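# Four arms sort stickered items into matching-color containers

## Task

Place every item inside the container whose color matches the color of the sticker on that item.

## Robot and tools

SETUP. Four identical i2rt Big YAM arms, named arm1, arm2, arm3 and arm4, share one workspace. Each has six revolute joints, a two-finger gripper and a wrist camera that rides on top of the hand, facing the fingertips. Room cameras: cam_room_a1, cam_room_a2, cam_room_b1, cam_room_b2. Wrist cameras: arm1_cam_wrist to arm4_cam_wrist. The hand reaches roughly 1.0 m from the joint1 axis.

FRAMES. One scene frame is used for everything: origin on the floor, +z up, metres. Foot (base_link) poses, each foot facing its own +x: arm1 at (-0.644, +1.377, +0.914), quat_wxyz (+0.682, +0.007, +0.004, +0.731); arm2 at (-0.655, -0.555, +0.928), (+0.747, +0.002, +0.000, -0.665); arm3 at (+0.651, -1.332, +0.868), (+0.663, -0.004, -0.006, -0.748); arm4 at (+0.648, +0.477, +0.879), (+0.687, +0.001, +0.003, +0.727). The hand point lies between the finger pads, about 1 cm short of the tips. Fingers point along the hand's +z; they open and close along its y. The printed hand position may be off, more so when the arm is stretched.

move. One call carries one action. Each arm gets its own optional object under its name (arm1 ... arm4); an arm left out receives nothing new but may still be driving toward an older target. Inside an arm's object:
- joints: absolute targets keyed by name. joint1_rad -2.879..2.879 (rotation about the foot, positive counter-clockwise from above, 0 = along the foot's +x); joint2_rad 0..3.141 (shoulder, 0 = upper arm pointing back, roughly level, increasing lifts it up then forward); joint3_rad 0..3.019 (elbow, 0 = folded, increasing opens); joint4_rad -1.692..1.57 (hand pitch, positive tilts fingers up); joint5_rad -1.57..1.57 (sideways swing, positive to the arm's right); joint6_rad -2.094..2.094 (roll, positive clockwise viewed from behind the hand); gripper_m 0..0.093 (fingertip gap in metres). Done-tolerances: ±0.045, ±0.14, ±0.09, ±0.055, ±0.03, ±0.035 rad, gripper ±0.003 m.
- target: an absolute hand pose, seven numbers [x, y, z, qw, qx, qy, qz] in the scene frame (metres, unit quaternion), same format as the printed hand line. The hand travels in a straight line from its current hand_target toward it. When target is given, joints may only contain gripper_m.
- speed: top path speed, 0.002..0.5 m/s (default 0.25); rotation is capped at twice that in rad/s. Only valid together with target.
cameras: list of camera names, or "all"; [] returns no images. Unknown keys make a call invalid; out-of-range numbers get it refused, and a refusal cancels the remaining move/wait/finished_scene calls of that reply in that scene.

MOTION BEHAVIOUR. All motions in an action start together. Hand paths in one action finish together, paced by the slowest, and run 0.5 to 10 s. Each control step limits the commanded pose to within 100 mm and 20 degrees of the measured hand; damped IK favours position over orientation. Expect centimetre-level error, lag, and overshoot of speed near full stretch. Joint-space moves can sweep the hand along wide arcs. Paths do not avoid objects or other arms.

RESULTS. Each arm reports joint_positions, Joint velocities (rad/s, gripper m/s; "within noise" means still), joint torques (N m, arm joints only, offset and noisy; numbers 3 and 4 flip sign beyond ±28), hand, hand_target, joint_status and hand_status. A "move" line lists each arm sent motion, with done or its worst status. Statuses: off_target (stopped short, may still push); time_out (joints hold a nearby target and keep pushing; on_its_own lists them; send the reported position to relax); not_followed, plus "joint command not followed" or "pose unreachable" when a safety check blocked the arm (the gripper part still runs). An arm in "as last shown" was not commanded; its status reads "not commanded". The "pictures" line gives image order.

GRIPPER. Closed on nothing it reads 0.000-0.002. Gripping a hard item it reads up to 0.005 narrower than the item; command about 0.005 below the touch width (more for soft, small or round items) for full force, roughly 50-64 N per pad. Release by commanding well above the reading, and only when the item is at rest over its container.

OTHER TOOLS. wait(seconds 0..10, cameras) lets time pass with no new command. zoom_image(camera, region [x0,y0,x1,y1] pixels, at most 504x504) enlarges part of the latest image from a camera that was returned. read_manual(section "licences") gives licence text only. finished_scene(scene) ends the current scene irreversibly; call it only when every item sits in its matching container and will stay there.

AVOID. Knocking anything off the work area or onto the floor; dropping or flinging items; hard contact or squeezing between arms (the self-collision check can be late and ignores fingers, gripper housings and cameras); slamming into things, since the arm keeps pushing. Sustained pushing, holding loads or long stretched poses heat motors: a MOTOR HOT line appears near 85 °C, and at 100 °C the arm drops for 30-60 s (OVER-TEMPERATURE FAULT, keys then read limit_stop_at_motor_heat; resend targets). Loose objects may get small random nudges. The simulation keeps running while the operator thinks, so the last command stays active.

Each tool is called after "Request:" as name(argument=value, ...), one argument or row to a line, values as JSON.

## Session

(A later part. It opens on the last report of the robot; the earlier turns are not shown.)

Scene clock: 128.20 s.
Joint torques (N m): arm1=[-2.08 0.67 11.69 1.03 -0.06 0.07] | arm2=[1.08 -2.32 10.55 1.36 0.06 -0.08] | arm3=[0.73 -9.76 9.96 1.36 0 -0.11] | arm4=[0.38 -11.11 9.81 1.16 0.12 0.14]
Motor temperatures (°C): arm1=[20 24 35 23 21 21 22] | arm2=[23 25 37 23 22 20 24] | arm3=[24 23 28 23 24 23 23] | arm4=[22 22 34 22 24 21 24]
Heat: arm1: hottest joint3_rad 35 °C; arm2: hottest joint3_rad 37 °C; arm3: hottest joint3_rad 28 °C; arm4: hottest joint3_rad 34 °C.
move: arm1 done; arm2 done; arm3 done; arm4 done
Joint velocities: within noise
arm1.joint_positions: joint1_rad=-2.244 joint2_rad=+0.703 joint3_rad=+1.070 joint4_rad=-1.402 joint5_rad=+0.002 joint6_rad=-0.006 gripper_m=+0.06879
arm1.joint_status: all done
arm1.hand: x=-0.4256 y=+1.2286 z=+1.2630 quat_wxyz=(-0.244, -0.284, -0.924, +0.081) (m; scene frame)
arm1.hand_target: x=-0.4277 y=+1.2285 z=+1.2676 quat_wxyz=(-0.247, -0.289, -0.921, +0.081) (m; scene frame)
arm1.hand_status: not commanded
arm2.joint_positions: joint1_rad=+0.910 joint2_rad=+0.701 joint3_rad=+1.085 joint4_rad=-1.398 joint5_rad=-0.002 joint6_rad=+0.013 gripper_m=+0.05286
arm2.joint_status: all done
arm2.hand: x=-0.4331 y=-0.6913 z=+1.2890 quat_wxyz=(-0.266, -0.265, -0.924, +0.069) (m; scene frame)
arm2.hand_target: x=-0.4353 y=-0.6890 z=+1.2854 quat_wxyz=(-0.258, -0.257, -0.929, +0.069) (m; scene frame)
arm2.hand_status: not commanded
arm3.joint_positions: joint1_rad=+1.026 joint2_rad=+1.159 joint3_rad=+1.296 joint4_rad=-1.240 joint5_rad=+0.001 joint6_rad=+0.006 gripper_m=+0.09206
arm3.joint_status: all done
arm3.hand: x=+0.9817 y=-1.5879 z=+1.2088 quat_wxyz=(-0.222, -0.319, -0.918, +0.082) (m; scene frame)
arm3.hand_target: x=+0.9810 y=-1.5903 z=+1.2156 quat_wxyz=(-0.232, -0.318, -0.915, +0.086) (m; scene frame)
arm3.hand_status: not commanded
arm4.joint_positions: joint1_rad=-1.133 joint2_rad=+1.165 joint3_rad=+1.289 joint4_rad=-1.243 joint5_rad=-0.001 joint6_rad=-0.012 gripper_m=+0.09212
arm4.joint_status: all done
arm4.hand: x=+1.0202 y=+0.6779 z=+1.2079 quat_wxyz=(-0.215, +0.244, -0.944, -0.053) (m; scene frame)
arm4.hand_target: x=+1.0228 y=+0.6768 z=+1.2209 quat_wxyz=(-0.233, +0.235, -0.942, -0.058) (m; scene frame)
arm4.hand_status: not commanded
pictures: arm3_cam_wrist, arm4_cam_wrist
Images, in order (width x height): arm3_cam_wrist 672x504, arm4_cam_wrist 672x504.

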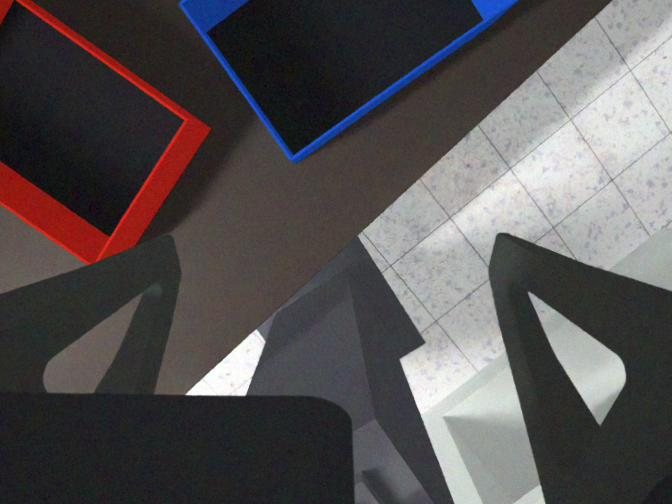

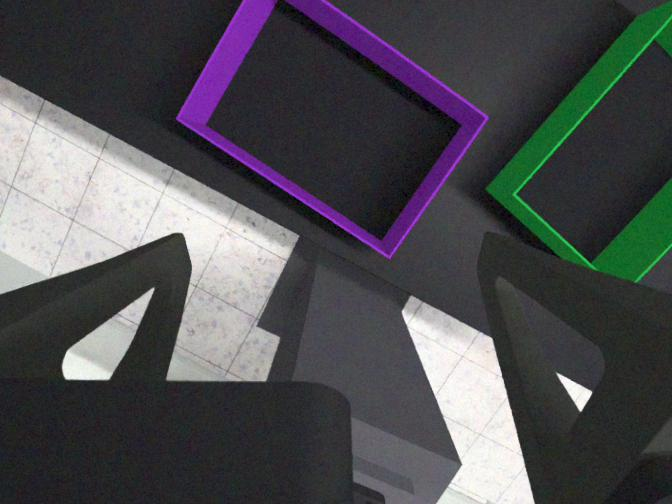

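Request:
move(
  arm1={"target":[-0.28,1.124,1.14,0.2468,0.2904,0.9212,-0.0778],"speed":0.4},
  arm2={"target":[-0.28,-0.78,1.14,0.2494,0.2581,0.9308,-0.0692],"speed":0.4},
  arm3={"joints":{"joint1_rad":-1.98,"joint2_rad":0.70,"joint3_rad":1.08,"joint4_rad":-1.41,"joint5_rad":0,"joint6_rad":0}},
  arm4={"joints":{"joint1_rad":0.903,"joint2_rad":0.70,"joint3_rad":1.08,"joint4_rad":-1.41,"joint5_rad":0,"joint6_rad":0}},
  cameras=[],
)

Request:
move(
  arm1={"target":[0.01,0.923,1.10,0.2468,0.2904,0.9212,-0.0778],"speed":0.4},
  arm2={"target":[0.01,-0.955,1.10,0.2494,0.2581,0.9308,-0.0692],"speed":0.4},
  cameras=["arm1_cam_wrist","arm2_cam_wrist"],
)

Scene clock: 143.30 s.
Joint torques (N m): arm1=[-1.85 -7.3 13.9 1.74 -0.03 0.11] | arm2=[1.38 -10.81 12.16 2.47 0.15 -0.02] | arm3=[0.56 -1.49 9.03 0.76 0 -0.11] | arm4=[1.26 -1.08 9.18 0.4 0.13 0.18]
Motor temperatures (°C): arm1=[20 24 36 23 21 21 22] | arm2=[23 25 35 22 22 20 24] | arm3=[24 23 29 23 24 23 23] | arm4=[22 22 34 22 24 21 24]
Heat: arm1: hottest joint3_rad 36 °C; arm2: hottest joint3_rad 35 °C; arm3: hottest joint3_rad 29 °C; arm4: hottest joint3_rad 34 °C.
move: arm1 off_target; arm2 off_target; arm3 done; arm4 done
Joint velocities: within noise
arm1.joint_positions: joint1_rad=-2.244 joint2_rad=+1.185 joint3_rad=+0.977 joint4_rad=-0.888 joint5_rad=-0.005 joint6_rad=-0.006 gripper_m=+0.06879
arm1.joint_status: not commanded
arm1.hand: x=-0.2876 y=+1.1336 z=+1.1173 quat_wxyz=(-0.218, -0.285, -0.931, +0.069) (m; scene frame)
arm1.hand_target: x=-0.2808 y=+1.1244 z=+1.1403 quat_wxyz=(-0.247, -0.290, -0.921, +0.078) (m; scene frame)
arm1.hand_status: off_target (0.026 m and 3.7 deg from the pose sent, 0.217 m and 0.9 deg at the start)
arm2.joint_positions: joint1_rad=+0.911 joint2_rad=+1.190 joint3_rad=+0.955 joint4_rad=-0.852 joint5_rad=+0.003 joint6_rad=+0.013 gripper_m=+0.05286
arm2.joint_status: not commanded
arm2.hand: x=-0.2877 y=-0.7790 z=+1.1288 quat_wxyz=(-0.231, -0.267, -0.933, +0.062) (m; scene frame)
arm2.hand_target: x=-0.2803 y=-0.7798 z=+1.1401 quat_wxyz=(-0.249, -0.258, -0.931, +0.069) (m; scene frame)
arm2.hand_status: off_target (0.014 m and 2.5 deg from the pose sent, 0.231 m and 2.1 deg at the start)
arm3.joint_positions: joint1_rad=-1.969 joint2_rad=+0.701 joint3_rad=+1.082 joint4_rad=-1.403 joint5_rad=+0.000 joint6_rad=+0.005 gripper_m=+0.09206
arm3.joint_status: all done
arm3.hand: x=+0.4260 y=-1.1978 z=+1.2244 quat_wxyz=(+0.063, -0.930, +0.251, +0.260) (m; scene frame)
arm3.hand_target: x=+0.4287 y=-1.1964 z=+1.2227 quat_wxyz=(+0.064, -0.931, +0.254, +0.255) (m; scene frame)
arm3.hand_status: not commanded
arm4.joint_positions: joint1_rad=+0.900 joint2_rad=+0.696 joint3_rad=+1.073 joint4_rad=-1.399 joint5_rad=-0.001 joint6_rad=-0.011 gripper_m=+0.09212
arm4.joint_status: all done
arm4.hand: x=+0.4387 y=+0.6275 z=+1.2361 quat_wxyz=(-0.081, +0.919, -0.286, -0.260) (m; scene frame)
arm4.hand_target: x=+0.4391 y=+0.6266 z=+1.2370 quat_wxyz=(-0.078, +0.919, -0.291, -0.257) (m; scene frame)
arm4.hand_status: not commanded
pictures: none
No camera images: "cameras" was empty.

Scene clock: 145.17 s.
Joint torques (N m): arm1=[-1.96 -20.66 17.5 0.65 0 0.11] | arm2=[1.2 -22.95 16.99 1.18 0.05 -0.06] | arm3=[0.67 -1.44 9.07 0.77 0 -0.1] | arm4=[0.91 -0.5 9.06 0.42 0.13 0.13]
Motor temperatures (°C): arm1=[20 24 36 23 21 21 22] | arm2=[23 25 36 22 22 20 24] | arm3=[24 23 29 23 24 23 23] | arm4=[22 22 34 22 24 21 24]
Heat: arm1: hottest joint3_rad 36 °C; arm2: hottest joint3_rad 36 °C; arm3: hottest joint3_rad 29 °C; arm4: hottest joint3_rad 34 °C.
move: arm1 off_target; arm2 off_target
Joint velocities: within noise
arm1.joint_positions: joint1_rad=-2.244 joint2_rad=+2.141 joint3_rad=+2.058 joint4_rad=-1.010 joint5_rad=-0.005 joint6_rad=-0.004 gripper_m=+0.06879
arm1.joint_status: not commanded
arm1.hand: x=-0.0015 y=+0.9356 z=+1.0657 quat_wxyz=(-0.219, -0.287, -0.930, +0.070) (m; scene frame)
arm1.hand_target: x=+0.0080 y=+0.9242 z=+1.1001 quat_wxyz=(-0.247, -0.290, -0.921, +0.078) (m; scene frame)
arm1.hand_status: off_target (0.038 m and 3.5 deg from the pose sent, 0.365 m and 3.7 deg at the start)
arm2.joint_positions: joint1_rad=+0.911 joint2_rad=+2.080 joint3_rad=+1.930 joint4_rad=-0.931 joint5_rad=+0.003 joint6_rad=+0.013 gripper_m=+0.05286
arm2.joint_status: not commanded
arm2.hand: x=-0.0059 y=-0.9487 z=+1.0817 quat_wxyz=(-0.234, -0.267, -0.933, +0.063) (m; scene frame)
arm2.hand_target: x=+0.0088 y=-0.9542 z=+1.1001 quat_wxyz=(-0.250, -0.258, -0.931, +0.070) (m; scene frame)
arm2.hand_status: off_target (0.025 m and 2.2 deg from the pose sent, 0.347 m and 2.5 deg at the start)
arm3, arm4: as last shown
pictures: arm1_cam_wrist, arm2_cam_wrist
Images, in order (width x height): arm1_cam_wrist 672x504, arm2_cam_wrist 672x504.

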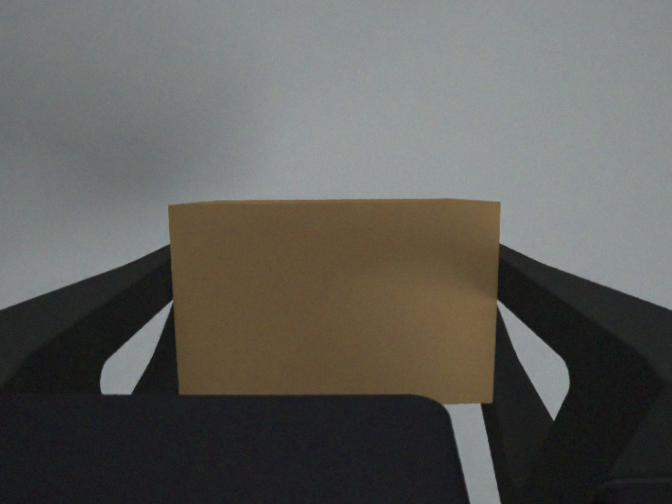

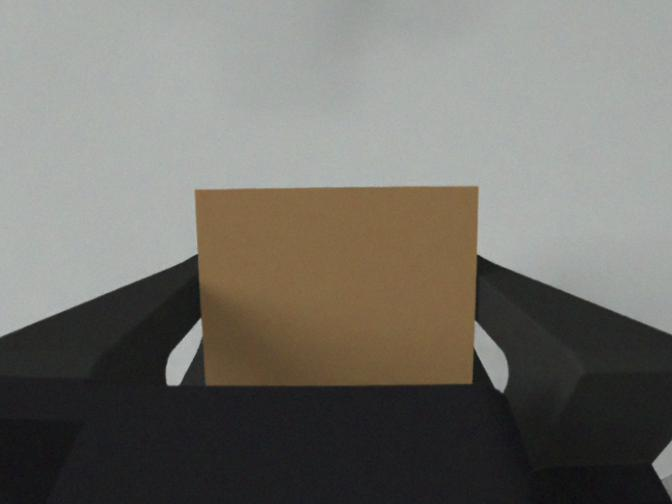

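Request:
move(
  arm1={"target":[0.016,0.918,1.068,0.2468,0.2904,0.9212,-0.0778],"speed":0.15},
  arm2={"target":[0.016,-0.958,1.06,0.2494,0.2581,0.9308,-0.0692],"speed":0.15},
  arm3={"target":[0.36,-1.16,1.17,0.0685,-0.9315,0.2557,0.2496],"speed":0.2},
  arm4={"target":[0.34,0.70,1.18,0.0778,-0.9212,0.2904,0.2468],"speed":0.2},
  cameras=[],
)

Request:
move(
  arm1={"target":[0.016,0.918,1.052,0.2468,0.2904,0.9212,-0.0778],"speed":0.08},
  arm2={"target":[0.016,-0.958,1.044,0.2494,0.2581,0.9308,-0.0692],"speed":0.08},
  cameras=[],
)

Scene clock: 151.30 s.
Joint torques (N m): arm1=[-3.08 -19.43 15.57 1.78 0 0.13] | arm2=[1.2 -22.18 13.96 2.55 0.07 -0.06] | arm3=[2.02 -4.37 9.32 1.63 0.14 0.02] | arm4=[0.44 -6.77 10.4 1.4 0.11 0.04]
Motor temperatures (°C): arm1=[20 24 37 23 21 21 22] | arm2=[23 25 36 22 22 20 24] | arm3=[24 23 29 23 24 23 23] | arm4=[22 22 34 22 24 21 24]
Heat: arm1: hottest joint3_rad 37 °C; arm2: hottest joint3_rad 36 °C; arm3: hottest joint3_rad 29 °C; arm4: hottest joint3_rad 34 °C.
move: arm1 off_target; arm2 off_target; arm3 done; arm4 off_target
Joint velocities: within noise
arm1.joint_positions: joint1_rad=-2.244 joint2_rad=+2.166 joint3_rad=+2.058 joint4_rad=-0.982 joint5_rad=-0.005 joint6_rad=-0.003 gripper_m=+0.06879
arm1.joint_status: not commanded
arm1.hand: x=+0.0039 y=+0.9318 z=+1.0497 quat_wxyz=(-0.221, -0.287, -0.930, +0.070) (m; scene frame)
arm1.hand_target: x=+0.0146 y=+0.9187 z=+1.0683 quat_wxyz=(-0.247, -0.290, -0.921, +0.078) (m; scene frame)
arm1.hand_status: off_target (0.026 m and 3.3 deg from the pose sent, 0.025 m and 3.5 deg at the start)
arm2.joint_positions: joint1_rad=+0.911 joint2_rad=+2.110 joint3_rad=+1.930 joint4_rad=-0.888 joint5_rad=+0.003 joint6_rad=+0.013 gripper_m=+0.05286
arm2.joint_status: not commanded
arm2.hand: x=+0.0024 y=-0.9537 z=+1.0650 quat_wxyz=(-0.240, -0.267, -0.931, +0.065) (m; scene frame)
arm2.hand_target: x=+0.0154 y=-0.9576 z=+1.0600 quat_wxyz=(-0.249, -0.258, -0.931, +0.069) (m; scene frame)
arm2.hand_status: off_target (0.015 m and 1.5 deg from the pose sent, 0.032 m and 2.2 deg at the start)
arm3.joint_positions: joint1_rad=-1.969 joint2_rad=+0.878 joint3_rad=+1.019 joint4_rad=-1.190 joint5_rad=+0.020 joint6_rad=+0.009 gripper_m=+0.09206
arm3.joint_status: not commanded
arm3.hand: x=+0.3636 y=-1.1589 z=+1.1705 quat_wxyz=(+0.068, -0.933, +0.257, +0.245) (m; scene frame)
arm3.hand_target: x=+0.3600 y=-1.1601 z=+1.1699 quat_wxyz=(+0.068, -0.932, +0.256, +0.249) (m; scene frame)
arm3.hand_status: done (0.004 m and 0.6 deg from the pose sent, 0.094 m and 1.4 deg at the start)
arm4.joint_positions: joint1_rad=+0.900 joint2_rad=+1.009 joint3_rad=+1.059 joint4_rad=-1.135 joint5_rad=-0.001 joint6_rad=-0.011 gripper_m=+0.09212
arm4.joint_status: not commanded
arm4.hand: x=+0.3440 y=+0.6939 z=+1.1688 quat_wxyz=(-0.071, +0.927, -0.289, -0.231) (m; scene frame)
arm4.hand_target: x=+0.3402 y=+0.6998 z=+1.1801 quat_wxyz=(-0.078, +0.921, -0.290, -0.247) (m; scene frame)
arm4.hand_status: off_target (0.013 m and 2.1 deg from the pose sent, 0.135 m and 1.6 deg at the start)
pictures: none
No camera images: "cameras" was empty.

Scene clock: 152.27 s.
Joint torques (N m): arm1=[-2.9 -18.61 13.29 1.77 0.06 0.14] | arm2=[1.14 -21.89 11.71 2.59 0.06 -0.06] | arm3=[2.02 -4.66 9.28 1.66 0.13 0.02] | arm4=[0.15 -7.12 10.4 1.42 0.13 0.04]
Motor temperatures (°C): arm1=[20 24 37 23 21 21 22] | arm2=[23 25 36 22 22 20 24] | arm3=[24 23 29 23 24 23 23] | arm4=[22 22 34 22 24 21 24]
Heat: arm1: hottest joint3_rad 37 °C; arm2: hottest joint3_rad 36 °C; arm3: hottest joint3_rad 29 °C; arm4: hottest joint3_rad 34 °C.
move: arm1 off_target; arm2 off_target
Joint velocities: within noise
arm1.joint_positions: joint1_rad=-2.244 joint2_rad=+2.169 joint3_rad=+2.058 joint4_rad=-0.945 joint5_rad=-0.005 joint6_rad=-0.003 gripper_m=+0.06879
arm1.joint_status: not commanded
arm1.hand: x=+0.0104 y=+0.9273 z=+1.0516 quat_wxyz=(-0.236, -0.285, -0.926, +0.075) (m; scene frame)
arm1.hand_target: x=+0.0156 y=+0.9180 z=+1.0522 quat_wxyz=(-0.247, -0.291, -0.921, +0.078) (m; scene frame)
arm1.hand_status: off_target (0.011 m and 1.5 deg from the pose sent, 0.018 m and 3.3 deg at the start)
arm2.joint_positions: joint1_rad=+0.911 joint2_rad=+2.113 joint3_rad=+1.930 joint4_rad=-0.852 joint5_rad=+0.003 joint6_rad=+0.013 gripper_m=+0.05286
arm2.joint_status: not commanded
arm2.hand: x=+0.0090 y=-0.9576 z=+1.0667 quat_wxyz=(-0.255, -0.266, -0.927, +0.069) (m; scene frame)
arm2.hand_target: x=+0.0151 y=-0.9575 z=+1.0443 quat_wxyz=(-0.249, -0.258, -0.931, +0.069) (m; scene frame)
arm2.hand_status: off_target (0.024 m and 1.2 deg from the pose sent, 0.025 m and 1.5 deg at the start)
arm3, arm4: as last shown
arm3.hand: x=+0.3636 y=-1.1588 z=+1.1705 quat_wxyz=(+0.068, -0.933, +0.257, +0.245) (m; scene frame)
arm3.hand_target: x=+0.3600 y=-1.1600 z=+1.1699 quat_wxyz=(+0.068, -0.932, +0.256, +0.249) (m; scene frame)
pictures: none
No camera images: "cameras" was empty.

Request:
move(
  cameras=["arm3_cam_wrist","arm4_cam_wrist","cam_room_a1","cam_room_a2"],
)

Scene clock: 160.37 s.
Joint torques (N m): arm1=[-2.55 -19.55 13.19 1.88 0.01 0.13] | arm2=[1.2 -21.89 11.73 2.62 0.06 -0.06] | arm3=[2.08 -4.66 9.26 1.66 0.12 0.02] | arm4=[0.26 -7.06 10.32 1.52 0.11 0.06]
Motor temperatures (°C): arm1=[20 24 37 23 21 21 22] | arm2=[23 25 36 22 22 20 25] | arm3=[24 23 29 23 24 23 23] | arm4=[22 22 34 22 24 21 24]
Heat: arm1: hottest joint3_rad 37 °C; arm2: hottest joint3_rad 36 °C; arm3: hottest joint3_rad 29 °C; arm4: hottest joint3_rad 34 °C.
Joint velocities: within noise
arm1.joint_positions: joint1_rad=-2.244 joint2_rad=+2.169 joint3_rad=+2.058 joint4_rad=-0.945 joint5_rad=-0.005 joint6_rad=-0.003 gripper_m=+0.06879
arm1.joint_status: not commanded
arm1.hand: x=+0.0104 y=+0.9273 z=+1.0516 quat_wxyz=(-0.236, -0.285, -0.926, +0.075) (m; scene frame)
arm1.hand_target: x=+0.0156 y=+0.9180 z=+1.0522 quat_wxyz=(-0.247, -0.291, -0.921, +0.078) (m; scene frame)
arm1.hand_status: off_target (0.011 m and 1.5 deg from the pose sent, 0.018 m and 3.3 deg at the start)
arm2.joint_positions: joint1_rad=+0.911 joint2_rad=+2.113 joint3_rad=+1.930 joint4_rad=-0.852 joint5_rad=+0.003 joint6_rad=+0.013 gripper_m=+0.05286
arm2.joint_status: not commanded
arm2.hand: x=+0.0090 y=-0.9576 z=+1.0667 quat_wxyz=(-0.255, -0.266, -0.927, +0.069) (m; scene frame)
arm2.hand_target: x=+0.0151 y=-0.9575 z=+1.0443 quat_wxyz=(-0.249, -0.258, -0.931, +0.069) (m; scene frame)
arm2.hand_status: off_target (0.024 m and 1.2 deg from the pose sent, 0.025 m and 1.5 deg at the start)
arm3.joint_positions: joint1_rad=-1.969 joint2_rad=+0.878 joint3_rad=+1.019 joint4_rad=-1.190 joint5_rad=+0.020 joint6_rad=+0.009 gripper_m=+0.09206
arm3.joint_status: not commanded
arm3.hand: x=+0.3636 y=-1.1588 z=+1.1705 quat_wxyz=(+0.068, -0.933, +0.257, +0.245) (m; scene frame)
arm3.hand_target: x=+0.3600 y=-1.1600 z=+1.1699 quat_wxyz=(+0.068, -0.932, +0.256, +0.249) (m; scene frame)
arm3.hand_status: not commanded
arm4.joint_positions: joint1_rad=+0.900 joint2_rad=+1.009 joint3_rad=+1.059 joint4_rad=-1.135 joint5_rad=-0.001 joint6_rad=-0.011 gripper_m=+0.09212
arm4.joint_status: not commanded
arm4.hand: x=+0.3440 y=+0.6939 z=+1.1688 quat_wxyz=(-0.071, +0.927, -0.289, -0.231) (m; scene frame)
arm4.hand_target: x=+0.3402 y=+0.6998 z=+1.1801 quat_wxyz=(-0.078, +0.921, -0.290, -0.247) (m; scene frame)
arm4.hand_status: not commanded
pictures: arm3_cam_wrist, arm4_cam_wrist, cam_room_a1, cam_room_a2
Images, in order (width x height): arm3_cam_wrist 672x504, arm4_cam_wrist 672x504, cam_room_a1 672x504, cam_room_a2 672x504.

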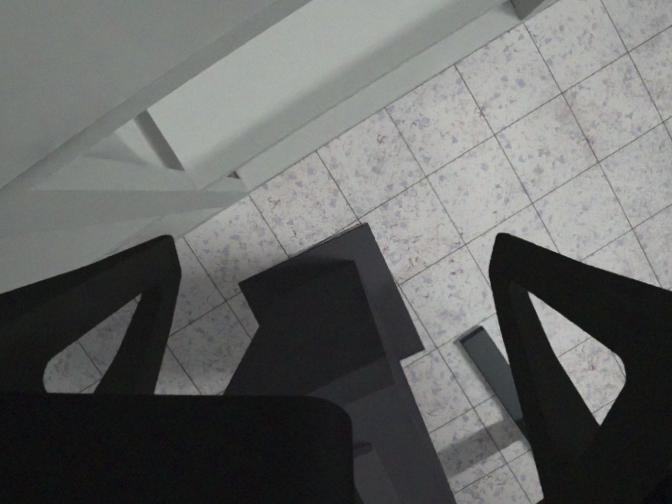

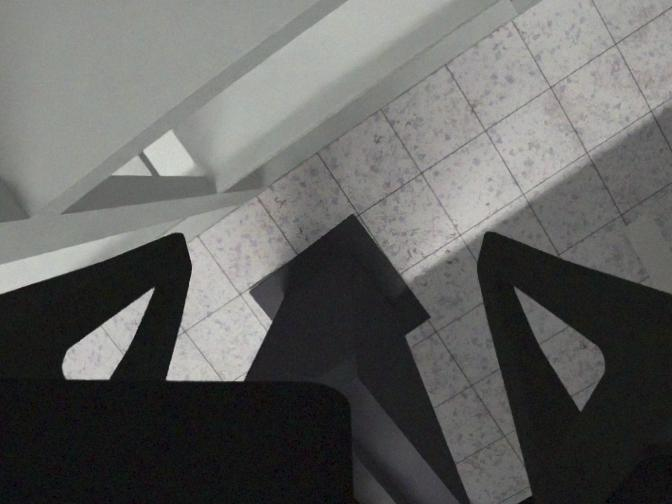

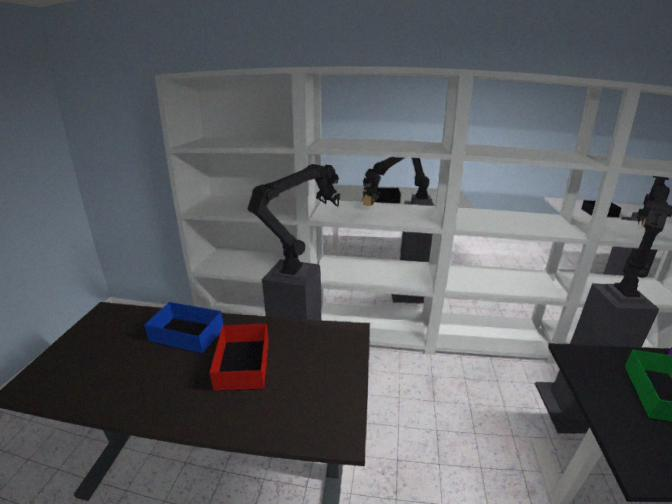

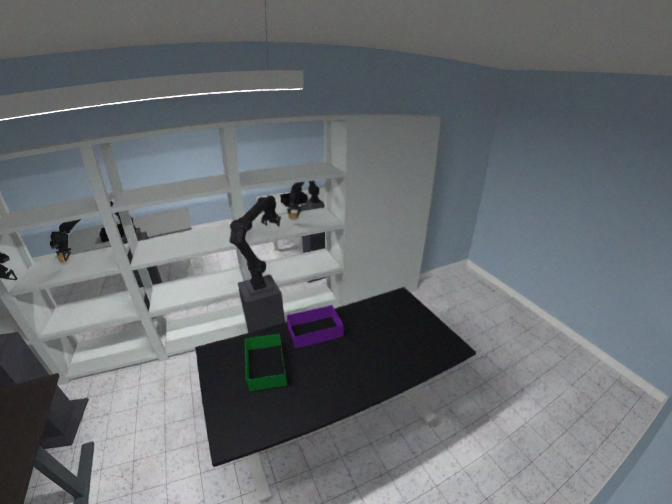

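Request:
move(
  arm1={"target":[0.016,0.918,1.036,0.2468,0.2904,0.9212,-0.0778],"speed":0.08},
  arm2={"target":[0.016,-0.958,1.032,0.2494,0.2581,0.9308,-0.0692],"speed":0.08},
  cameras=[],
)

Scene clock: 165.73 s.
Joint torques (N m): arm1=[-2.14 -18.96 11.6 1.78 0.05 0.1] | arm2=[1.08 -22.07 10.54 2.67 0.07 -0.06] | arm3=[1.96 -4.54 9.28 1.61 0.13 0.02] | arm4=[0.44 -7.06 10.4 1.4 0.11 0.05]
Motor temperatures (°C): arm1=[20 24 37 23 21 21 23] | arm2=[23 25 35 22 22 20 25] | arm3=[24 23 29 23 24 23 23] | arm4=[22 22 34 22 24 21 24]
Heat: arm1: hottest joint3_rad 37 °C; arm2: hottest joint3_rad 35 °C; arm3: hottest joint3_rad 29 °C; arm4: hottest joint3_rad 34 °C.
move: arm1 done; arm2 off_target
Joint velocities: within noise
arm1.joint_positions: joint1_rad=-2.244 joint2_rad=+2.180 joint3_rad=+2.048 joint4_rad=-0.909 joint5_rad=-0.005 joint6_rad=-0.003 gripper_m=+0.06879
arm1.joint_status: not commanded
arm1.hand: x=+0.0144 y=+0.9245 z=+1.0423 quat_wxyz=(-0.243, -0.285, -0.924, +0.077) (m; scene frame)
arm1.hand_target: x=+0.0157 y=+0.9180 z=+1.0359 quat_wxyz=(-0.247, -0.291, -0.921, +0.078) (m; scene frame)
arm1.hand_status: done (0.009 m and 0.9 deg from the pose sent, 0.019 m and 1.5 deg at the start)
arm2.joint_positions: joint1_rad=+0.911 joint2_rad=+2.122 joint3_rad=+1.925 joint4_rad=-0.826 joint5_rad=+0.003 joint6_rad=+0.013 gripper_m=+0.05286
arm2.joint_status: not commanded
arm2.hand: x=+0.0126 y=-0.9598 z=+1.0608 quat_wxyz=(-0.261, -0.265, -0.926, +0.070) (m; scene frame)
arm2.hand_target: x=+0.0150 y=-0.9574 z=+1.0323 quat_wxyz=(-0.249, -0.258, -0.931, +0.069) (m; scene frame)
arm2.hand_status: off_target (0.029 m and 1.7 deg from the pose sent, 0.035 m and 1.2 deg at the start)
arm3, arm4: as last shown
arm3.joint_positions: joint1_rad=-1.969 joint2_rad=+0.878 joint3_rad=+1.019 joint4_rad=-1.190 joint5_rad=+0.020 joint6_rad=+0.010 gripper_m=+0.09206
pictures: none
No camera images: "cameras" was empty.

It moved; stiction. Continue in small steps.

Request:
move(
  arm1={"target":[0.014,0.922,1.024,0.2468,0.2904,0.9212,-0.0778],"speed":0.06},
  arm2={"target":[0.012,-0.957,1.018,0.2494,0.2581,0.9308,-0.0692],"speed":0.06},
  cameras=[],
)

Request:
move(
  arm1={"target":[0.013,0.922,1.014,0.2468,0.2904,0.9212,-0.0778],"speed":0.06},
  arm2={"target":[0.010,-0.957,1.006,0.2494,0.2581,0.9308,-0.0692],"speed":0.06},
  cameras=[],
)

Scene clock: 173.07 s.
Joint torques (N m): arm1=[-2.14 -20.13 11.6 1.81 0.11 0.11] | arm2=[0.91 -22.12 10.43 2.65 0.01 -0.08] | arm3=[2.08 -4.66 9.29 1.63 0.13 0.03] | arm4=[0.5 -7 10.36 1.33 0.12 0.04]
Motor temperatures (°C): arm1=[20 25 36 23 21 21 23] | arm2=[23 26 35 22 22 20 25] | arm3=[24 23 29 23 24 23 23] | arm4=[22 22 34 22 24 21 24]
Heat: arm1: hottest joint3_rad 36 °C; arm2: hottest joint3_rad 35 °C; arm3: hottest joint3_rad 29 °C; arm4: hottest joint3_rad 34 °C.
move: arm1 done; arm2 off_target
Joint velocities: within noise
arm1.joint_positions: joint1_rad=-2.244 joint2_rad=+2.180 joint3_rad=+2.006 joint4_rad=-0.874 joint5_rad=-0.005 joint6_rad=-0.001 gripper_m=+0.06879
arm1.joint_status: not commanded
arm1.hand: x=+0.0111 y=+0.9266 z=+1.0259 quat_wxyz=(-0.240, -0.286, -0.925, +0.076) (m; scene frame)
arm1.hand_target: x=+0.0137 y=+0.9220 z=+1.0238 quat_wxyz=(-0.247, -0.291, -0.921, +0.078) (m; scene frame)
arm1.hand_status: done (0.006 m and 1.0 deg from the pose sent, 0.019 m and 0.9 deg at the start)
arm2.joint_positions: joint1_rad=+0.911 joint2_rad=+2.122 joint3_rad=+1.887 joint4_rad=-0.788 joint5_rad=+0.003 joint6_rad=+0.013 gripper_m=+0.05286
arm2.joint_status: not commanded
arm2.hand: x=+0.0098 y=-0.9581 z=+1.0464 quat_wxyz=(-0.261, -0.265, -0.926, +0.070) (m; scene frame)
arm2.hand_target: x=+0.0111 y=-0.9565 z=+1.0185 quat_wxyz=(-0.249, -0.258, -0.931, +0.069) (m; scene frame)
arm2.hand_status: off_target (0.028 m and 1.6 deg from the pose sent, 0.043 m and 1.7 deg at the start)
arm3, arm4: as last shown
pictures: none
No camera images: "cameras" was empty.

Scene clock: 174.03 s.
Joint torques (N m): arm1=[-1.79 -19.14 11.49 1.84 0.08 0.12] | arm2=[0.85 -21.89 10.33 2.65 -0.03 -0.09] | arm3=[1.96 -4.54 9.25 1.59 0.12 0.02] | arm4=[0.79 -7.18 10.36 1.42 0.12 0.07]
Motor temperatures (°C): arm1=[20 25 36 23 21 21 23] | arm2=[23 26 35 22 22 20 25] | arm3=[24 23 29 23 24 23 23] | arm4=[22 22 34 22 24 21 24]
Heat: arm1: hottest joint3_rad 36 °C; arm2: hottest joint3_rad 35 °C; arm3: hottest joint3_rad 29 °C; arm4: hottest joint3_rad 34 °C.
move: arm1 done; arm2 off_target
Joint velocities: within noise
arm1.joint_positions: joint1_rad=-2.244 joint2_rad=+2.180 joint3_rad=+1.987 joint4_rad=-0.850 joint5_rad=-0.005 joint6_rad=-0.001 gripper_m=+0.06879
arm1.joint_status: not commanded
arm1.hand: x=+0.0107 y=+0.9268 z=+1.0192 quat_wxyz=(-0.242, -0.286, -0.924, +0.076) (m; scene frame)
arm1.hand_target: x=+0.0127 y=+0.9220 z=+1.0139 quat_wxyz=(-0.247, -0.291, -0.921, +0.078) (m; scene frame)
arm1.hand_status: done (0.007 m and 0.8 deg from the pose sent, 0.013 m and 1.0 deg at the start)
arm2.joint_positions: joint1_rad=+0.911 joint2_rad=+2.126 joint3_rad=+1.863 joint4_rad=-0.759 joint5_rad=+0.003 joint6_rad=+0.012 gripper_m=+0.05286
arm2.joint_status: not commanded
arm2.hand: x=+0.0089 y=-0.9575 z=+1.0353 quat_wxyz=(-0.261, -0.265, -0.926, +0.071) (m; scene frame)
arm2.hand_target: x=+0.0091 y=-0.9564 z=+1.0064 quat_wxyz=(-0.249, -0.258, -0.931, +0.069) (m; scene frame)
arm2.hand_status: off_target (0.029 m and 1.7 deg from the pose sent, 0.040 m and 1.6 deg at the start)
arm3, arm4: as last shown
pictures: none
No camera images: "cameras" was empty.

Request:
move(
  arm1={"target":[0.012,0.922,1.006,0.2468,0.2904,0.9212,-0.0778],"speed":0.05},
  arm2={"target":[0.009,-0.957,0.994,0.2494,0.2581,0.9308,-0.0692],"speed":0.05},
  cameras=[],
)

Request:
move(
  arm1={"target":[0.012,0.922,0.998,0.2468,0.2904,0.9212,-0.0778],"speed":0.05},
  arm2={"target":[0.009,-0.957,0.985,0.2494,0.2581,0.9308,-0.0692],"speed":0.05},
  cameras=[],
)

Scene clock: 179.37 s.
Joint torques (N m): arm1=[-2.32 -18.61 11.32 1.92 0.07 0.13] | arm2=[0.79 -22.12 10.3 2.63 -0.04 -0.07] | arm3=[2.02 -4.72 9.25 1.68 0.12 0.01] | arm4=[0.44 -7 10.33 1.35 0.11 0.06]
Motor temperatures (°C): arm1=[20 25 35 23 21 21 23] | arm2=[23 26 35 22 22 20 25] | arm3=[24 23 28 23 24 23 23] | arm4=[22 22 34 22 24 21 24]
Heat: arm1: hottest joint3_rad 35 °C; arm2: hottest joint3_rad 35 °C; arm3: hottest joint3_rad 28 °C; arm4: hottest joint3_rad 34 °C.
move: arm1 done; arm2 off_target
Joint velocities: within noise
arm1.joint_positions: joint1_rad=-2.244 joint2_rad=+2.180 joint3_rad=+1.971 joint4_rad=-0.830 joint5_rad=-0.005 joint6_rad=-0.001 gripper_m=+0.06879
arm1.joint_status: not commanded
arm1.hand: x=+0.0102 y=+0.9271 z=+1.0136 quat_wxyz=(-0.244, -0.286, -0.924, +0.077) (m; scene frame)
arm1.hand_target: x=+0.0117 y=+0.9220 z=+1.0059 quat_wxyz=(-0.247, -0.291, -0.921, +0.078) (m; scene frame)
arm1.hand_status: done (0.009 m and 0.7 deg from the pose sent, 0.014 m and 0.8 deg at the start)
arm2.joint_positions: joint1_rad=+0.911 joint2_rad=+2.136 joint3_rad=+1.845 joint4_rad=-0.733 joint5_rad=+0.003 joint6_rad=+0.011 gripper_m=+0.05286
arm2.joint_status: not commanded
arm2.hand: x=+0.0086 y=-0.9572 z=+1.0225 quat_wxyz=(-0.261, -0.264, -0.926, +0.071) (m; scene frame)
arm2.hand_target: x=+0.0081 y=-0.9565 z=+0.9944 quat_wxyz=(-0.249, -0.258, -0.931, +0.069) (m; scene frame)
arm2.hand_status: off_target (0.028 m and 1.6 deg from the pose sent, 0.041 m and 1.7 deg at the start)
arm3, arm4: as last shown
pictures: none
No camera images: "cameras" was empty.

Scene clock: 180.33 s.
Joint torques (N m): arm1=[-2.67 -18.55 11.1 1.85 0.05 0.07] | arm2=[0.79 -21.83 10.14 2.61 -0.05 -0.05] | arm3=[2.14 -4.6 9.31 1.65 0.12 0.02] | arm4=[0.62 -6.77 10.28 1.28 0.11 0.03]
Motor temperatures (°C): arm1=[20 25 35 23 21 21 23] | arm2=[23 26 35 22 22 20 25] | arm3=[24 23 28 23 24 23 23] | arm4=[22 22 34 22 24 21 24]
Heat: arm1: hottest joint3_rad 35 °C; arm2: hottest joint3_rad 35 °C; arm3: hottest joint3_rad 28 °C; arm4: hottest joint3_rad 34 °C.
move: arm1 off_target; arm2 off_target
Joint velocities: within noise
arm1.joint_positions: joint1_rad=-2.244 joint2_rad=+2.182 joint3_rad=+1.961 joint4_rad=-0.813 joint5_rad=-0.005 joint6_rad=-0.001 gripper_m=+0.06879
arm1.joint_status: not commanded
arm1.hand: x=+0.0110 y=+0.9265 z=+1.0098 quat_wxyz=(-0.247, -0.286, -0.923, +0.078) (m; scene frame)
arm1.hand_target: x=+0.0117 y=+0.9220 z=+0.9982 quat_wxyz=(-0.247, -0.290, -0.921, +0.078) (m; scene frame)
arm1.hand_status: off_target (0.013 m and 0.6 deg from the pose sent, 0.017 m and 0.7 deg at the start)
arm2.joint_positions: joint1_rad=+0.911 joint2_rad=+2.140 joint3_rad=+1.836 joint4_rad=-0.713 joint5_rad=+0.003 joint6_rad=+0.011 gripper_m=+0.05286
arm2.joint_status: not commanded
arm2.hand: x=+0.0094 y=-0.9577 z=+1.0170 quat_wxyz=(-0.263, -0.264, -0.925, +0.072) (m; scene frame)
arm2.hand_target: x=+0.0079 y=-0.9563 z=+0.9855 quat_wxyz=(-0.249, -0.258, -0.931, +0.069) (m; scene frame)
arm2.hand_status: off_target (0.032 m and 1.9 deg from the pose sent, 0.037 m and 1.6 deg at the start)
arm3, arm4: as last shown
pictures: none
No camera images: "cameras" was empty.

Request:
move(
  arm1={"target":[0.012,0.922,0.991,0.2468,0.2904,0.9212,-0.0778],"speed":0.05},
  arm2={"target":[0.009,-0.957,0.979,0.2494,0.2581,0.9308,-0.0692],"speed":0.05},
  cameras=["arm1_cam_wrist"],
)

Scene clock: 184.30 s.
Joint torques (N m): arm1=[-2.49 -18.55 10.61 1.94 0.02 0.11] | arm2=[0.91 -21.25 9.8 2.63 -0.05 -0.08] | arm3=[2.14 -4.6 9.31 1.66 0.13 0.02] | arm4=[0.15 -6.77 10.26 1.37 0.11 0.06]
Motor temperatures (°C): arm1=[20 25 36 23 21 21 23] | arm2=[23 26 34 22 22 20 25] | arm3=[24 23 28 23 24 23 23] | arm4=[22 22 34 22 24 21 24]
Heat: arm1: hottest joint3_rad 36 °C; arm2: hottest joint3_rad 34 °C; arm3: hottest joint3_rad 28 °C; arm4: hottest joint3_rad 34 °C.
move: arm1 off_target; arm2 off_target
Joint velocities: within noise
arm1.joint_positions: joint1_rad=-2.244 joint2_rad=+2.182 joint3_rad=+1.957 joint4_rad=-0.797 joint5_rad=-0.005 joint6_rad=-0.001 gripper_m=+0.06879
arm1.joint_status: not commanded
arm1.hand: x=+0.0125 y=+0.9255 z=+1.0094 quat_wxyz=(-0.252, -0.285, -0.921, +0.079) (m; scene frame)
arm1.hand_target: x=+0.0115 y=+0.9222 z=+0.9912 quat_wxyz=(-0.247, -0.291, -0.921, +0.078) (m; scene frame)
arm1.hand_status: off_target (0.019 m and 0.8 deg from the pose sent, 0.019 m and 0.6 deg at the start)
arm2.joint_positions: joint1_rad=+0.911 joint2_rad=+2.140 joint3_rad=+1.833 joint4_rad=-0.701 joint5_rad=+0.003 joint6_rad=+0.011 gripper_m=+0.05286
arm2.joint_status: not commanded
arm2.hand: x=+0.0106 y=-0.9584 z=+1.0168 quat_wxyz=(-0.267, -0.263, -0.924, +0.073) (m; scene frame)
arm2.hand_target: x=+0.0075 y=-0.9561 z=+0.9797 quat_wxyz=(-0.249, -0.258, -0.931, +0.069) (m; scene frame)
arm2.hand_status: off_target (0.038 m and 2.3 deg from the pose sent, 0.038 m and 1.9 deg at the start)
arm3, arm4: as last shown
pictures: arm1_cam_wrist
Images, in order (width x height): arm1_cam_wrist 672x504.

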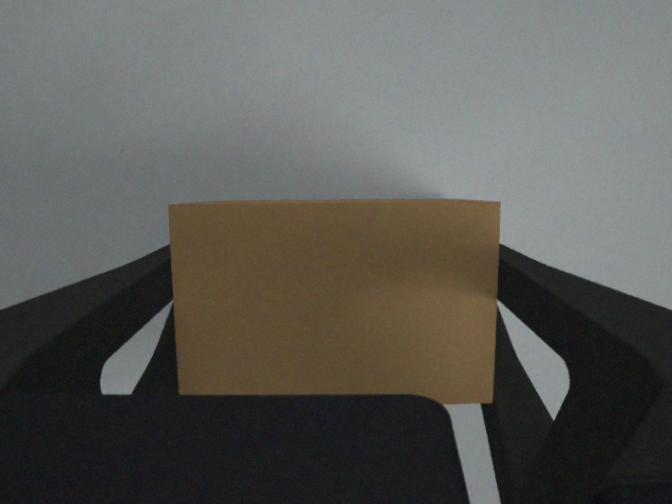

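Request:
move(
  arm1={"target":[0.0125,0.9245,1.004,0.2468,0.2904,0.9212,-0.0778],"speed":0.1,"joints":{"gripper_m":0.093}},
  arm2={"target":[0.010,-0.958,1.000,0.2494,0.2581,0.9308,-0.0692],"speed":0.1,"joints":{"gripper_m":0.092}},
  cameras=["arm1_cam_wrist","arm2_cam_wrist"],
)

Scene clock: 189.37 s.
Joint torques (N m): arm1=[-2.2 -19.6 12.29 0.73 0.11 0.11] | arm2=[0.73 -22.42 12.66 1.21 -0.05 -0.08] | arm3=[2.02 -4.72 9.25 1.62 0.12 0.01] | arm4=[0.03 -6.89 10.35 1.39 0.11 0.05]
Motor temperatures (°C): arm1=[20 26 35 23 21 21 23] | arm2=[23 27 34 22 22 20 25] | arm3=[24 23 28 23 24 23 23] | arm4=[22 22 34 22 24 21 24]
Heat: arm1: hottest joint3_rad 35 °C; arm2: hottest joint3_rad 34 °C; arm3: hottest joint3_rad 28 °C; arm4: hottest joint3_rad 34 °C.
move: arm1 done; arm2 off_target
Joint velocities: within noise
arm1.joint_positions: joint1_rad=-2.244 joint2_rad=+2.182 joint3_rad=+1.954 joint4_rad=-0.797 joint5_rad=-0.005 joint6_rad=+0.001 gripper_m=+0.09297
arm1.joint_status: all done
arm1.hand: x=+0.0118 y=+0.9259 z=+1.0074 quat_wxyz=(-0.250, -0.286, -0.922, +0.079) (m; scene frame)
arm1.hand_target: x=+0.0124 y=+0.9244 z=+1.0040 quat_wxyz=(-0.247, -0.290, -0.921, +0.078) (m; scene frame)
arm1.hand_status: done (0.004 m and 0.7 deg from the pose sent, 0.005 m and 0.9 deg at the start)
arm2.joint_positions: joint1_rad=+0.911 joint2_rad=+2.140 joint3_rad=+1.831 joint4_rad=-0.713 joint5_rad=+0.003 joint6_rad=+0.010 gripper_m=+0.09194
arm2.joint_status: all done
arm2.hand: x=+0.0082 y=-0.9569 z=+1.0147 quat_wxyz=(-0.261, -0.264, -0.926, +0.071) (m; scene frame)
arm2.hand_target: x=+0.0096 y=-0.9578 z=+1.0002 quat_wxyz=(-0.250, -0.258, -0.931, +0.069) (m; scene frame)
arm2.hand_status: off_target (0.015 m and 1.6 deg from the pose sent, 0.017 m and 2.3 deg at the start)
arm3, arm4: as last shown
pictures: arm1_cam_wrist, arm2_cam_wrist
Images, in order (width x height): arm1_cam_wrist 672x504, arm2_cam_wrist 672x504.

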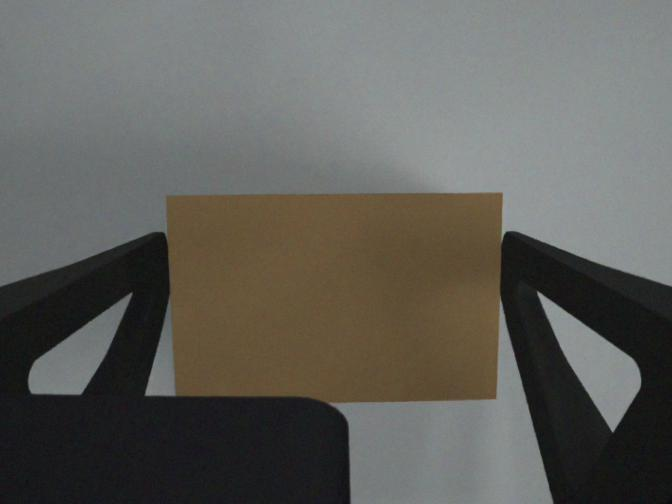

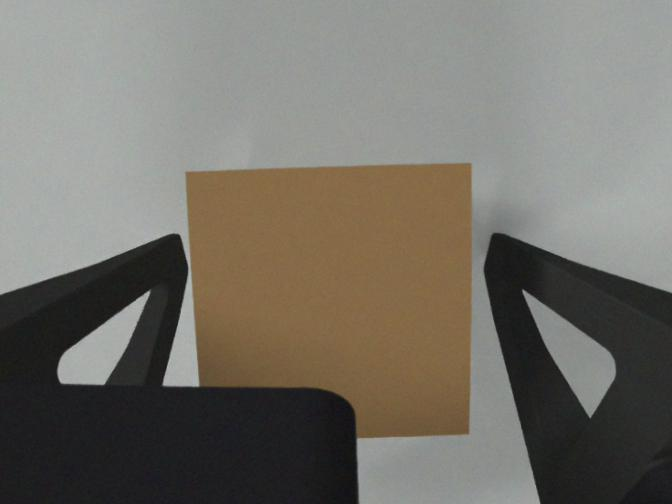

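Request:
move(
  arm1={"target":[-0.03,0.955,1.10,0.2468,0.2904,0.9212,-0.0778],"speed":0.2},
  arm2={"target":[-0.03,-0.934,1.10,0.2494,0.2581,0.9308,-0.0692],"speed":0.2},
  cameras=["arm1_cam_wrist","arm2_cam_wrist"],
)

Request:
move(
  arm1={"target":[-0.41,1.214,1.22,0.2468,0.2904,0.9212,-0.0778],"speed":0.4},
  arm2={"target":[-0.41,-0.703,1.23,0.2494,0.2581,0.9308,-0.0692],"speed":0.4},
  arm3={"target":[0.23,-1.085,1.16,0.0685,-0.9315,0.2557,0.2496],"speed":0.4},
  arm4={"target":[0.21,0.79,1.17,0.0778,-0.9212,0.2904,0.2468],"speed":0.4},
  cameras=[],
)

Request:
move(
  arm3={"target":[0.015,-0.965,1.125,0.0685,-0.9315,0.2557,0.2496],"speed":0.4},
  arm4={"target":[0.015,0.945,1.125,0.0778,-0.9212,0.2904,0.2468],"speed":0.4},
  cameras=["arm3_cam_wrist","arm4_cam_wrist"],
)

Scene clock: 200.10 s.
Joint torques (N m): arm1=[-1.85 -17.73 11.75 0.8 0.11 0.1] | arm2=[0.85 -21.66 10.5 1.26 -0.04 -0.08] | arm3=[2.14 -4.66 9.26 1.63 0.13 0.01] | arm4=[0.5 -6.83 10.21 1.39 0.11 0.06]
Motor temperatures (°C): arm1=[20 26 35 23 21 21 22] | arm2=[23 27 34 22 22 20 24] | arm3=[24 23 28 23 24 23 23] | arm4=[22 22 34 22 24 21 24]
Heat: arm1: hottest joint3_rad 35 °C; arm2: hottest joint3_rad 34 °C; arm3: hottest joint3_rad 28 °C; arm4: hottest joint3_rad 34 °C.
move: arm1 done; arm2 off_target
Joint velocities: within noise
arm1.joint_positions: joint1_rad=-2.244 joint2_rad=+1.982 joint3_rad=+1.872 joint4_rad=-0.914 joint5_rad=-0.005 joint6_rad=+0.003 gripper_m=+0.09297
arm1.joint_status: not commanded
arm1.hand: x=-0.0293 y=+0.9549 z=+1.1013 quat_wxyz=(-0.250, -0.287, -0.921, +0.079) (m; scene frame)
arm1.hand_target: x=-0.0301 y=+0.9549 z=+1.0999 quat_wxyz=(-0.247, -0.290, -0.921, +0.078) (m; scene frame)
arm1.hand_status: done (0.001 m and 0.6 deg from the pose sent, 0.106 m and 0.7 deg at the start)
arm2.joint_positions: joint1_rad=+0.911 joint2_rad=+1.954 joint3_rad=+1.804 joint4_rad=-0.855 joint5_rad=+0.003 joint6_rad=+0.010 gripper_m=+0.09194
arm2.joint_status: not commanded
arm2.hand: x=-0.0258 y=-0.9369 z=+1.1198 quat_wxyz=(-0.269, -0.263, -0.924, +0.073) (m; scene frame)
arm2.hand_target: x=-0.0302 y=-0.9339 z=+1.1001 quat_wxyz=(-0.249, -0.258, -0.931, +0.069) (m; scene frame)
arm2.hand_status: off_target (0.020 m and 2.5 deg from the pose sent, 0.096 m and 1.6 deg at the start)
arm3.joint_positions: joint1_rad=-1.969 joint2_rad=+0.878 joint3_rad=+1.019 joint4_rad=-1.190 joint5_rad=+0.020 joint6_rad=+0.010 gripper_m=+0.09206
arm3.joint_status: not commanded
arm3.hand: x=+0.3636 y=-1.1588 z=+1.1705 quat_wxyz=(+0.068, -0.933, +0.257, +0.245) (m; scene frame)
arm3.hand_target: x=+0.3600 y=-1.1600 z=+1.1699 quat_wxyz=(+0.068, -0.932, +0.256, +0.249) (m; scene frame)
arm3.hand_status: not commanded
arm4.joint_positions: joint1_rad=+0.900 joint2_rad=+1.009 joint3_rad=+1.059 joint4_rad=-1.135 joint5_rad=-0.001 joint6_rad=-0.011 gripper_m=+0.09212
arm4.joint_status: not commanded
arm4.hand: x=+0.3440 y=+0.6939 z=+1.1688 quat_wxyz=(-0.071, +0.927, -0.289, -0.231) (m; scene frame)
arm4.hand_target: x=+0.3402 y=+0.6998 z=+1.1801 quat_wxyz=(-0.078, +0.921, -0.290, -0.247) (m; scene frame)
arm4.hand_status: not commanded
pictures: arm1_cam_wrist, arm2_cam_wrist
Images, in order (width x height): arm1_cam_wrist 672x504, arm2_cam_wrist 672x504.

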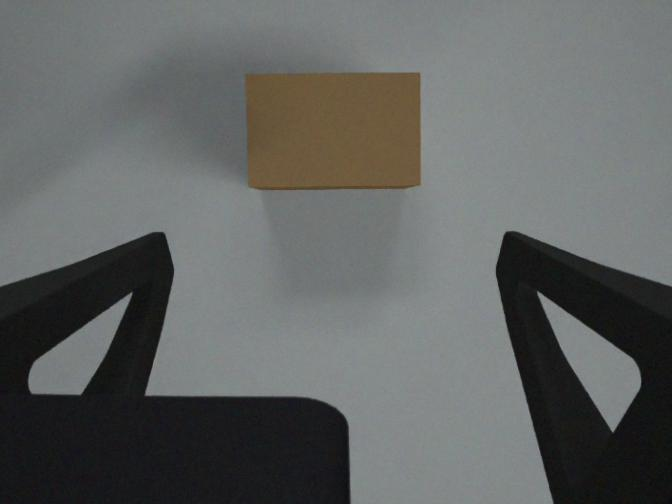

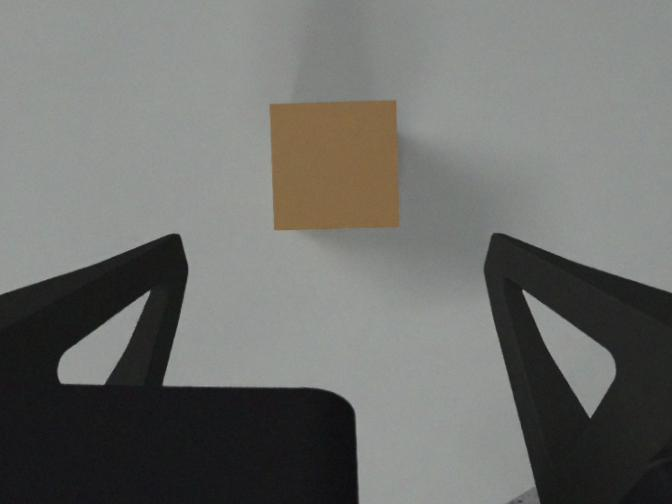

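Scene clock: 202.13 s.
Joint torques (N m): arm1=[-2.2 0.21 11.43 1.06 -0.03 -0.05] | arm2=[1.49 -2.2 10.25 1.29 0.15 0.02] | arm3=[1.73 -10.64 14.35 1.42 0.02 -0.02] | arm4=[1.55 -12.92 12.97 1.17 0.23 0.09]
Motor temperatures (°C): arm1=[20 26 35 23 21 21 22] | arm2=[23 27 34 22 22 20 24] | arm3=[24 23 28 23 24 23 23] | arm4=[22 22 34 22 24 21 24]
Heat: arm1: hottest joint3_rad 35 °C; arm2: hottest joint3_rad 34 °C; arm3: hottest joint3_rad 28 °C; arm4: hottest joint3_rad 34 °C.
move: arm1 done; arm2 off_target; arm3 off_target; arm4 off_target
Joint velocities: within noise
arm1.joint_positions: joint1_rad=-2.251 joint2_rad=+0.719 joint3_rad=+0.958 joint4_rad=-1.259 joint5_rad=-0.010 joint6_rad=+0.001 gripper_m=+0.09297
arm1.joint_status: not commanded
arm1.hand: x=-0.4078 y=+1.2160 z=+1.2219 quat_wxyz=(-0.253, -0.289, -0.920, +0.078) (m; scene frame)
arm1.hand_target: x=-0.4100 y=+1.2141 z=+1.2199 quat_wxyz=(-0.247, -0.290, -0.921, +0.078) (m; scene frame)
arm1.hand_status: done (0.004 m and 0.8 deg from the pose sent, 0.476 m and 0.6 deg at the start)
arm2.joint_positions: joint1_rad=+0.911 joint2_rad=+0.734 joint3_rad=+0.963 joint4_rad=-1.240 joint5_rad=+0.003 joint6_rad=+0.010 gripper_m=+0.09194
arm2.joint_status: not commanded
arm2.hand: x=-0.4090 y=-0.7063 z=+1.2413 quat_wxyz=(-0.267, -0.263, -0.924, +0.073) (m; scene frame)
arm2.hand_target: x=-0.4102 y=-0.7030 z=+1.2301 quat_wxyz=(-0.249, -0.258, -0.931, +0.069) (m; scene frame)
arm2.hand_status: off_target (0.012 m and 2.3 deg from the pose sent, 0.463 m and 2.5 deg at the start)
arm3.joint_positions: joint1_rad=-1.969 joint2_rad=+1.271 joint3_rad=+1.209 joint4_rad=-1.040 joint5_rad=+0.020 joint6_rad=+0.010 gripper_m=+0.09206
arm3.joint_status: not commanded
arm3.hand: x=+0.2470 y=-1.0926 z=+1.1332 quat_wxyz=(+0.062, -0.939, +0.258, +0.220) (m; scene frame)
arm3.hand_target: x=+0.2314 y=-1.0859 z=+1.1600 quat_wxyz=(+0.068, -0.931, +0.256, +0.250) (m; scene frame)
arm3.hand_status: off_target (0.033 m and 3.6 deg from the pose sent, 0.153 m and 0.6 deg at the start)
arm4.joint_positions: joint1_rad=+0.900 joint2_rad=+1.407 joint3_rad=+1.335 joint4_rad=-1.031 joint5_rad=-0.001 joint6_rad=-0.011 gripper_m=+0.09212
arm4.joint_status: not commanded
arm4.hand: x=+0.2252 y=+0.7775 z=+1.1481 quat_wxyz=(-0.068, +0.929, -0.289, -0.222) (m; scene frame)
arm4.hand_target: x=+0.2111 y=+0.7891 z=+1.1702 quat_wxyz=(-0.078, +0.921, -0.290, -0.247) (m; scene frame)
arm4.hand_status: off_target (0.029 m and 3.1 deg from the pose sent, 0.165 m and 2.1 deg at the start)
pictures: none
No camera images: "cameras" was empty.

Scene clock: 203.73 s.
Joint torques (N m): arm1=[-2.55 0.85 11.29 0.99 -0.07 -0.03] | arm2=[1.55 -2.26 10.28 1.29 0.16 0.02] | arm3=[1.85 -23.3 14.3 0.61 0.06 0] | arm4=[0.44 -25.05 12.86 0.39 -0.08 -0.03]
Motor temperatures (°C): arm1=[20 26 35 23 21 21 22] | arm2=[23 27 34 22 22 20 24] | arm3=[24 23 29 23 24 23 23] | arm4=[22 22 35 22 24 21 24]
Heat: arm1: hottest joint3_rad 35 °C; arm2: hottest joint3_rad 34 °C; arm3: hottest joint3_rad 29 °C; arm4: hottest joint3_rad 35 °C.
move: arm3 off_target; arm4 off_target
Joint velocities: within noise
arm1, arm2: as last shown
arm3.joint_positions: joint1_rad=-1.969 joint2_rad=+1.948 joint3_rad=+1.937 joint4_rad=-1.076 joint5_rad=+0.020 joint6_rad=+0.010 gripper_m=+0.09206
arm3.joint_status: not commanded
arm3.hand: x=+0.0270 y=-0.9674 z=+1.0974 quat_wxyz=(+0.064, -0.937, +0.258, +0.227) (m; scene frame)
arm3.hand_target: x=+0.0163 y=-0.9658 z=+1.1250 quat_wxyz=(+0.068, -0.931, +0.256, +0.250) (m; scene frame)
arm3.hand_status: off_target (0.030 m and 2.8 deg from the pose sent, 0.265 m and 3.6 deg at the start)
arm4.joint_positions: joint1_rad=+0.884 joint2_rad=+2.132 joint3_rad=+2.212 joint4_rad=-1.156 joint5_rad=-0.004 joint6_rad=-0.014 gripper_m=+0.09212
arm4.joint_status: not commanded
arm4.hand: x=+0.0200 y=+0.9367 z=+1.1093 quat_wxyz=(-0.073, +0.924, -0.294, -0.234) (m; scene frame)
arm4.hand_target: x=+0.0157 y=+0.9446 z=+1.1249 quat_wxyz=(-0.078, +0.921, -0.291, -0.247) (m; scene frame)
arm4.hand_status: off_target (0.018 m and 1.6 deg from the pose sent, 0.270 m and 3.1 deg at the start)
pictures: arm3_cam_wrist, arm4_cam_wrist
Images, in order (width x height): arm3_cam_wrist 672x504, arm4_cam_wrist 672x504.

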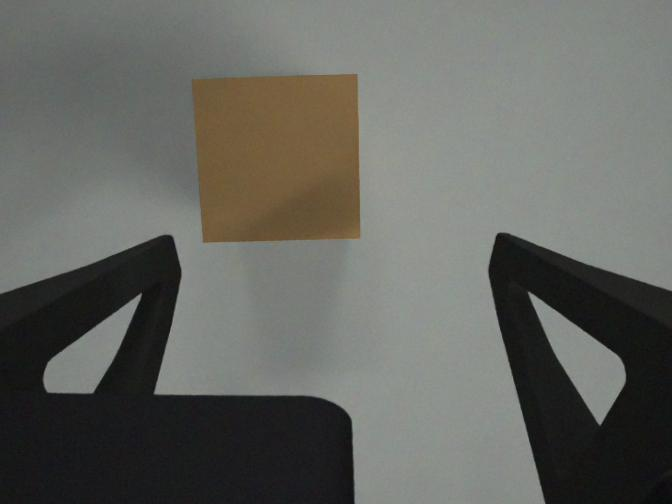

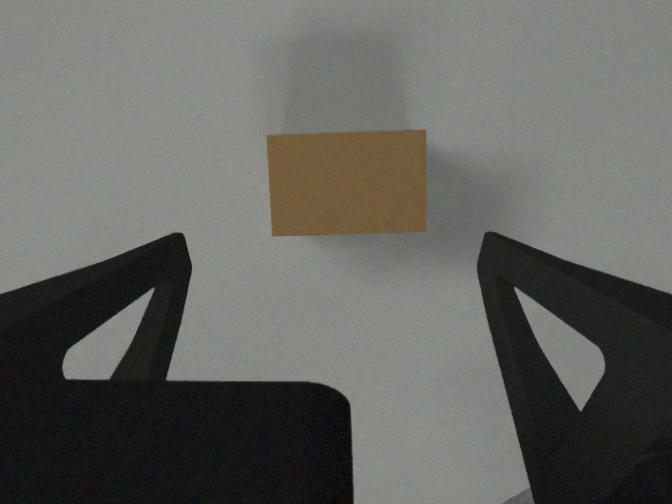

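Request:
move(
  arm3={"target":[-0.019,-0.968,1.078,0.0648,-0.9351,0.2419,0.2506],"speed":0.25},
  arm4={"target":[0.002,0.960,1.055,0.0750,-0.9245,0.2799,0.2477],"speed":0.25},
  cameras=["arm3_cam_wrist","arm4_cam_wrist"],
)

Scene clock: 221.43 s.
Joint torques (N m): arm1=[-2.73 0.85 11.36 0.9 -0.07 -0.03] | arm2=[1.55 -2.2 10.28 1.31 0.16 0.01] | arm3=[2.02 -24.12 14.12 1.44 -0.04 -0.05] | arm4=[0.38 -24.64 9.98 1.35 -0.05 -0.07]
Motor temperatures (°C): arm1=[20 25 36 23 21 21 22] | arm2=[23 26 32 22 22 20 24] | arm3=[24 25 32 23 24 23 23] | arm4=[22 24 40 22 24 21 24]
Heat: arm1: hottest joint3_rad 36 °C; arm2: hottest joint3_rad 32 °C; arm3: hottest joint3_rad 32 °C; arm4: hottest joint3_rad 40 °C.
move: arm3 off_target; arm4 off_target
Joint velocities: within noise
arm1, arm2: as last shown
arm3.joint_positions: joint1_rad=-1.949 joint2_rad=+2.032 joint3_rad=+1.954 joint4_rad=-1.025 joint5_rad=+0.020 joint6_rad=+0.010 gripper_m=+0.09206
arm3.joint_status: not commanded
arm3.hand: x=+0.0004 y=-0.9700 z=+1.0519 quat_wxyz=(+0.059, -0.941, +0.249, +0.220) (m; scene frame)
arm3.hand_target: x=-0.0173 y=-0.9690 z=+1.0783 quat_wxyz=(+0.065, -0.935, +0.242, +0.251) (m; scene frame)
arm3.hand_status: off_target (0.033 m and 3.7 deg from the pose sent, 0.050 m and 3.3 deg at the start)
arm4.joint_positions: joint1_rad=+0.876 joint2_rad=+2.187 joint3_rad=+2.180 joint4_rad=-1.046 joint5_rad=-0.020 joint6_rad=-0.038 gripper_m=+0.09212
arm4.joint_status: not commanded
arm4.hand: x=+0.0048 y=+0.9522 z=+1.0641 quat_wxyz=(-0.073, +0.924, -0.284, -0.246) (m; scene frame)
arm4.hand_target: x=+0.0023 y=+0.9597 z=+1.0550 quat_wxyz=(-0.075, +0.924, -0.280, -0.248) (m; scene frame)
arm4.hand_status: off_target (0.012 m and 0.5 deg from the pose sent, 0.062 m and 2.2 deg at the start)
pictures: arm3_cam_wrist, arm4_cam_wrist
Images, in order (width x height): arm3_cam_wrist 672x504, arm4_cam_wrist 672x504.

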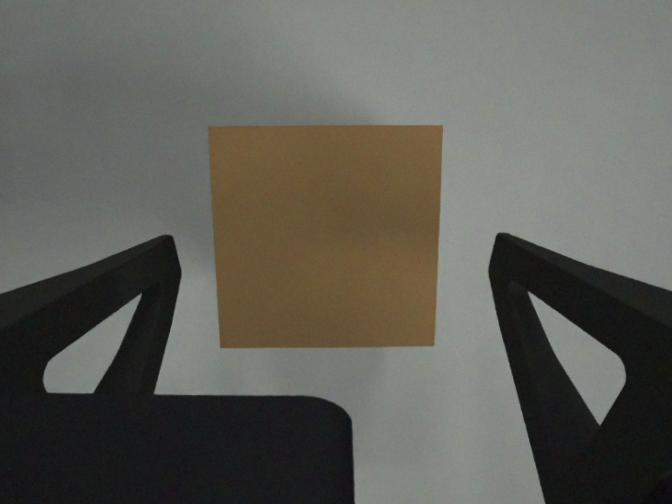

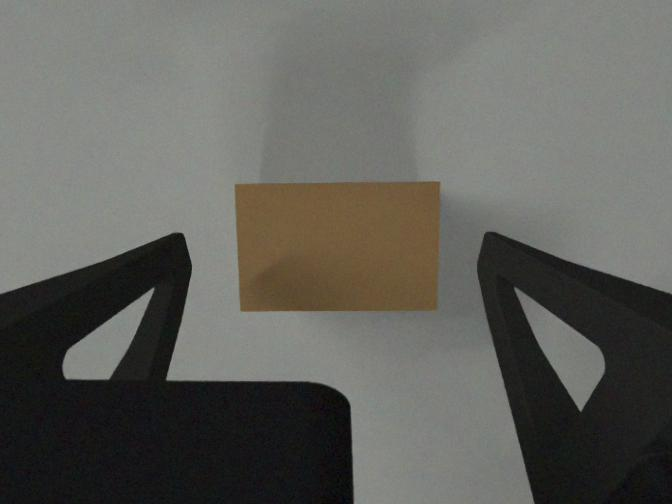

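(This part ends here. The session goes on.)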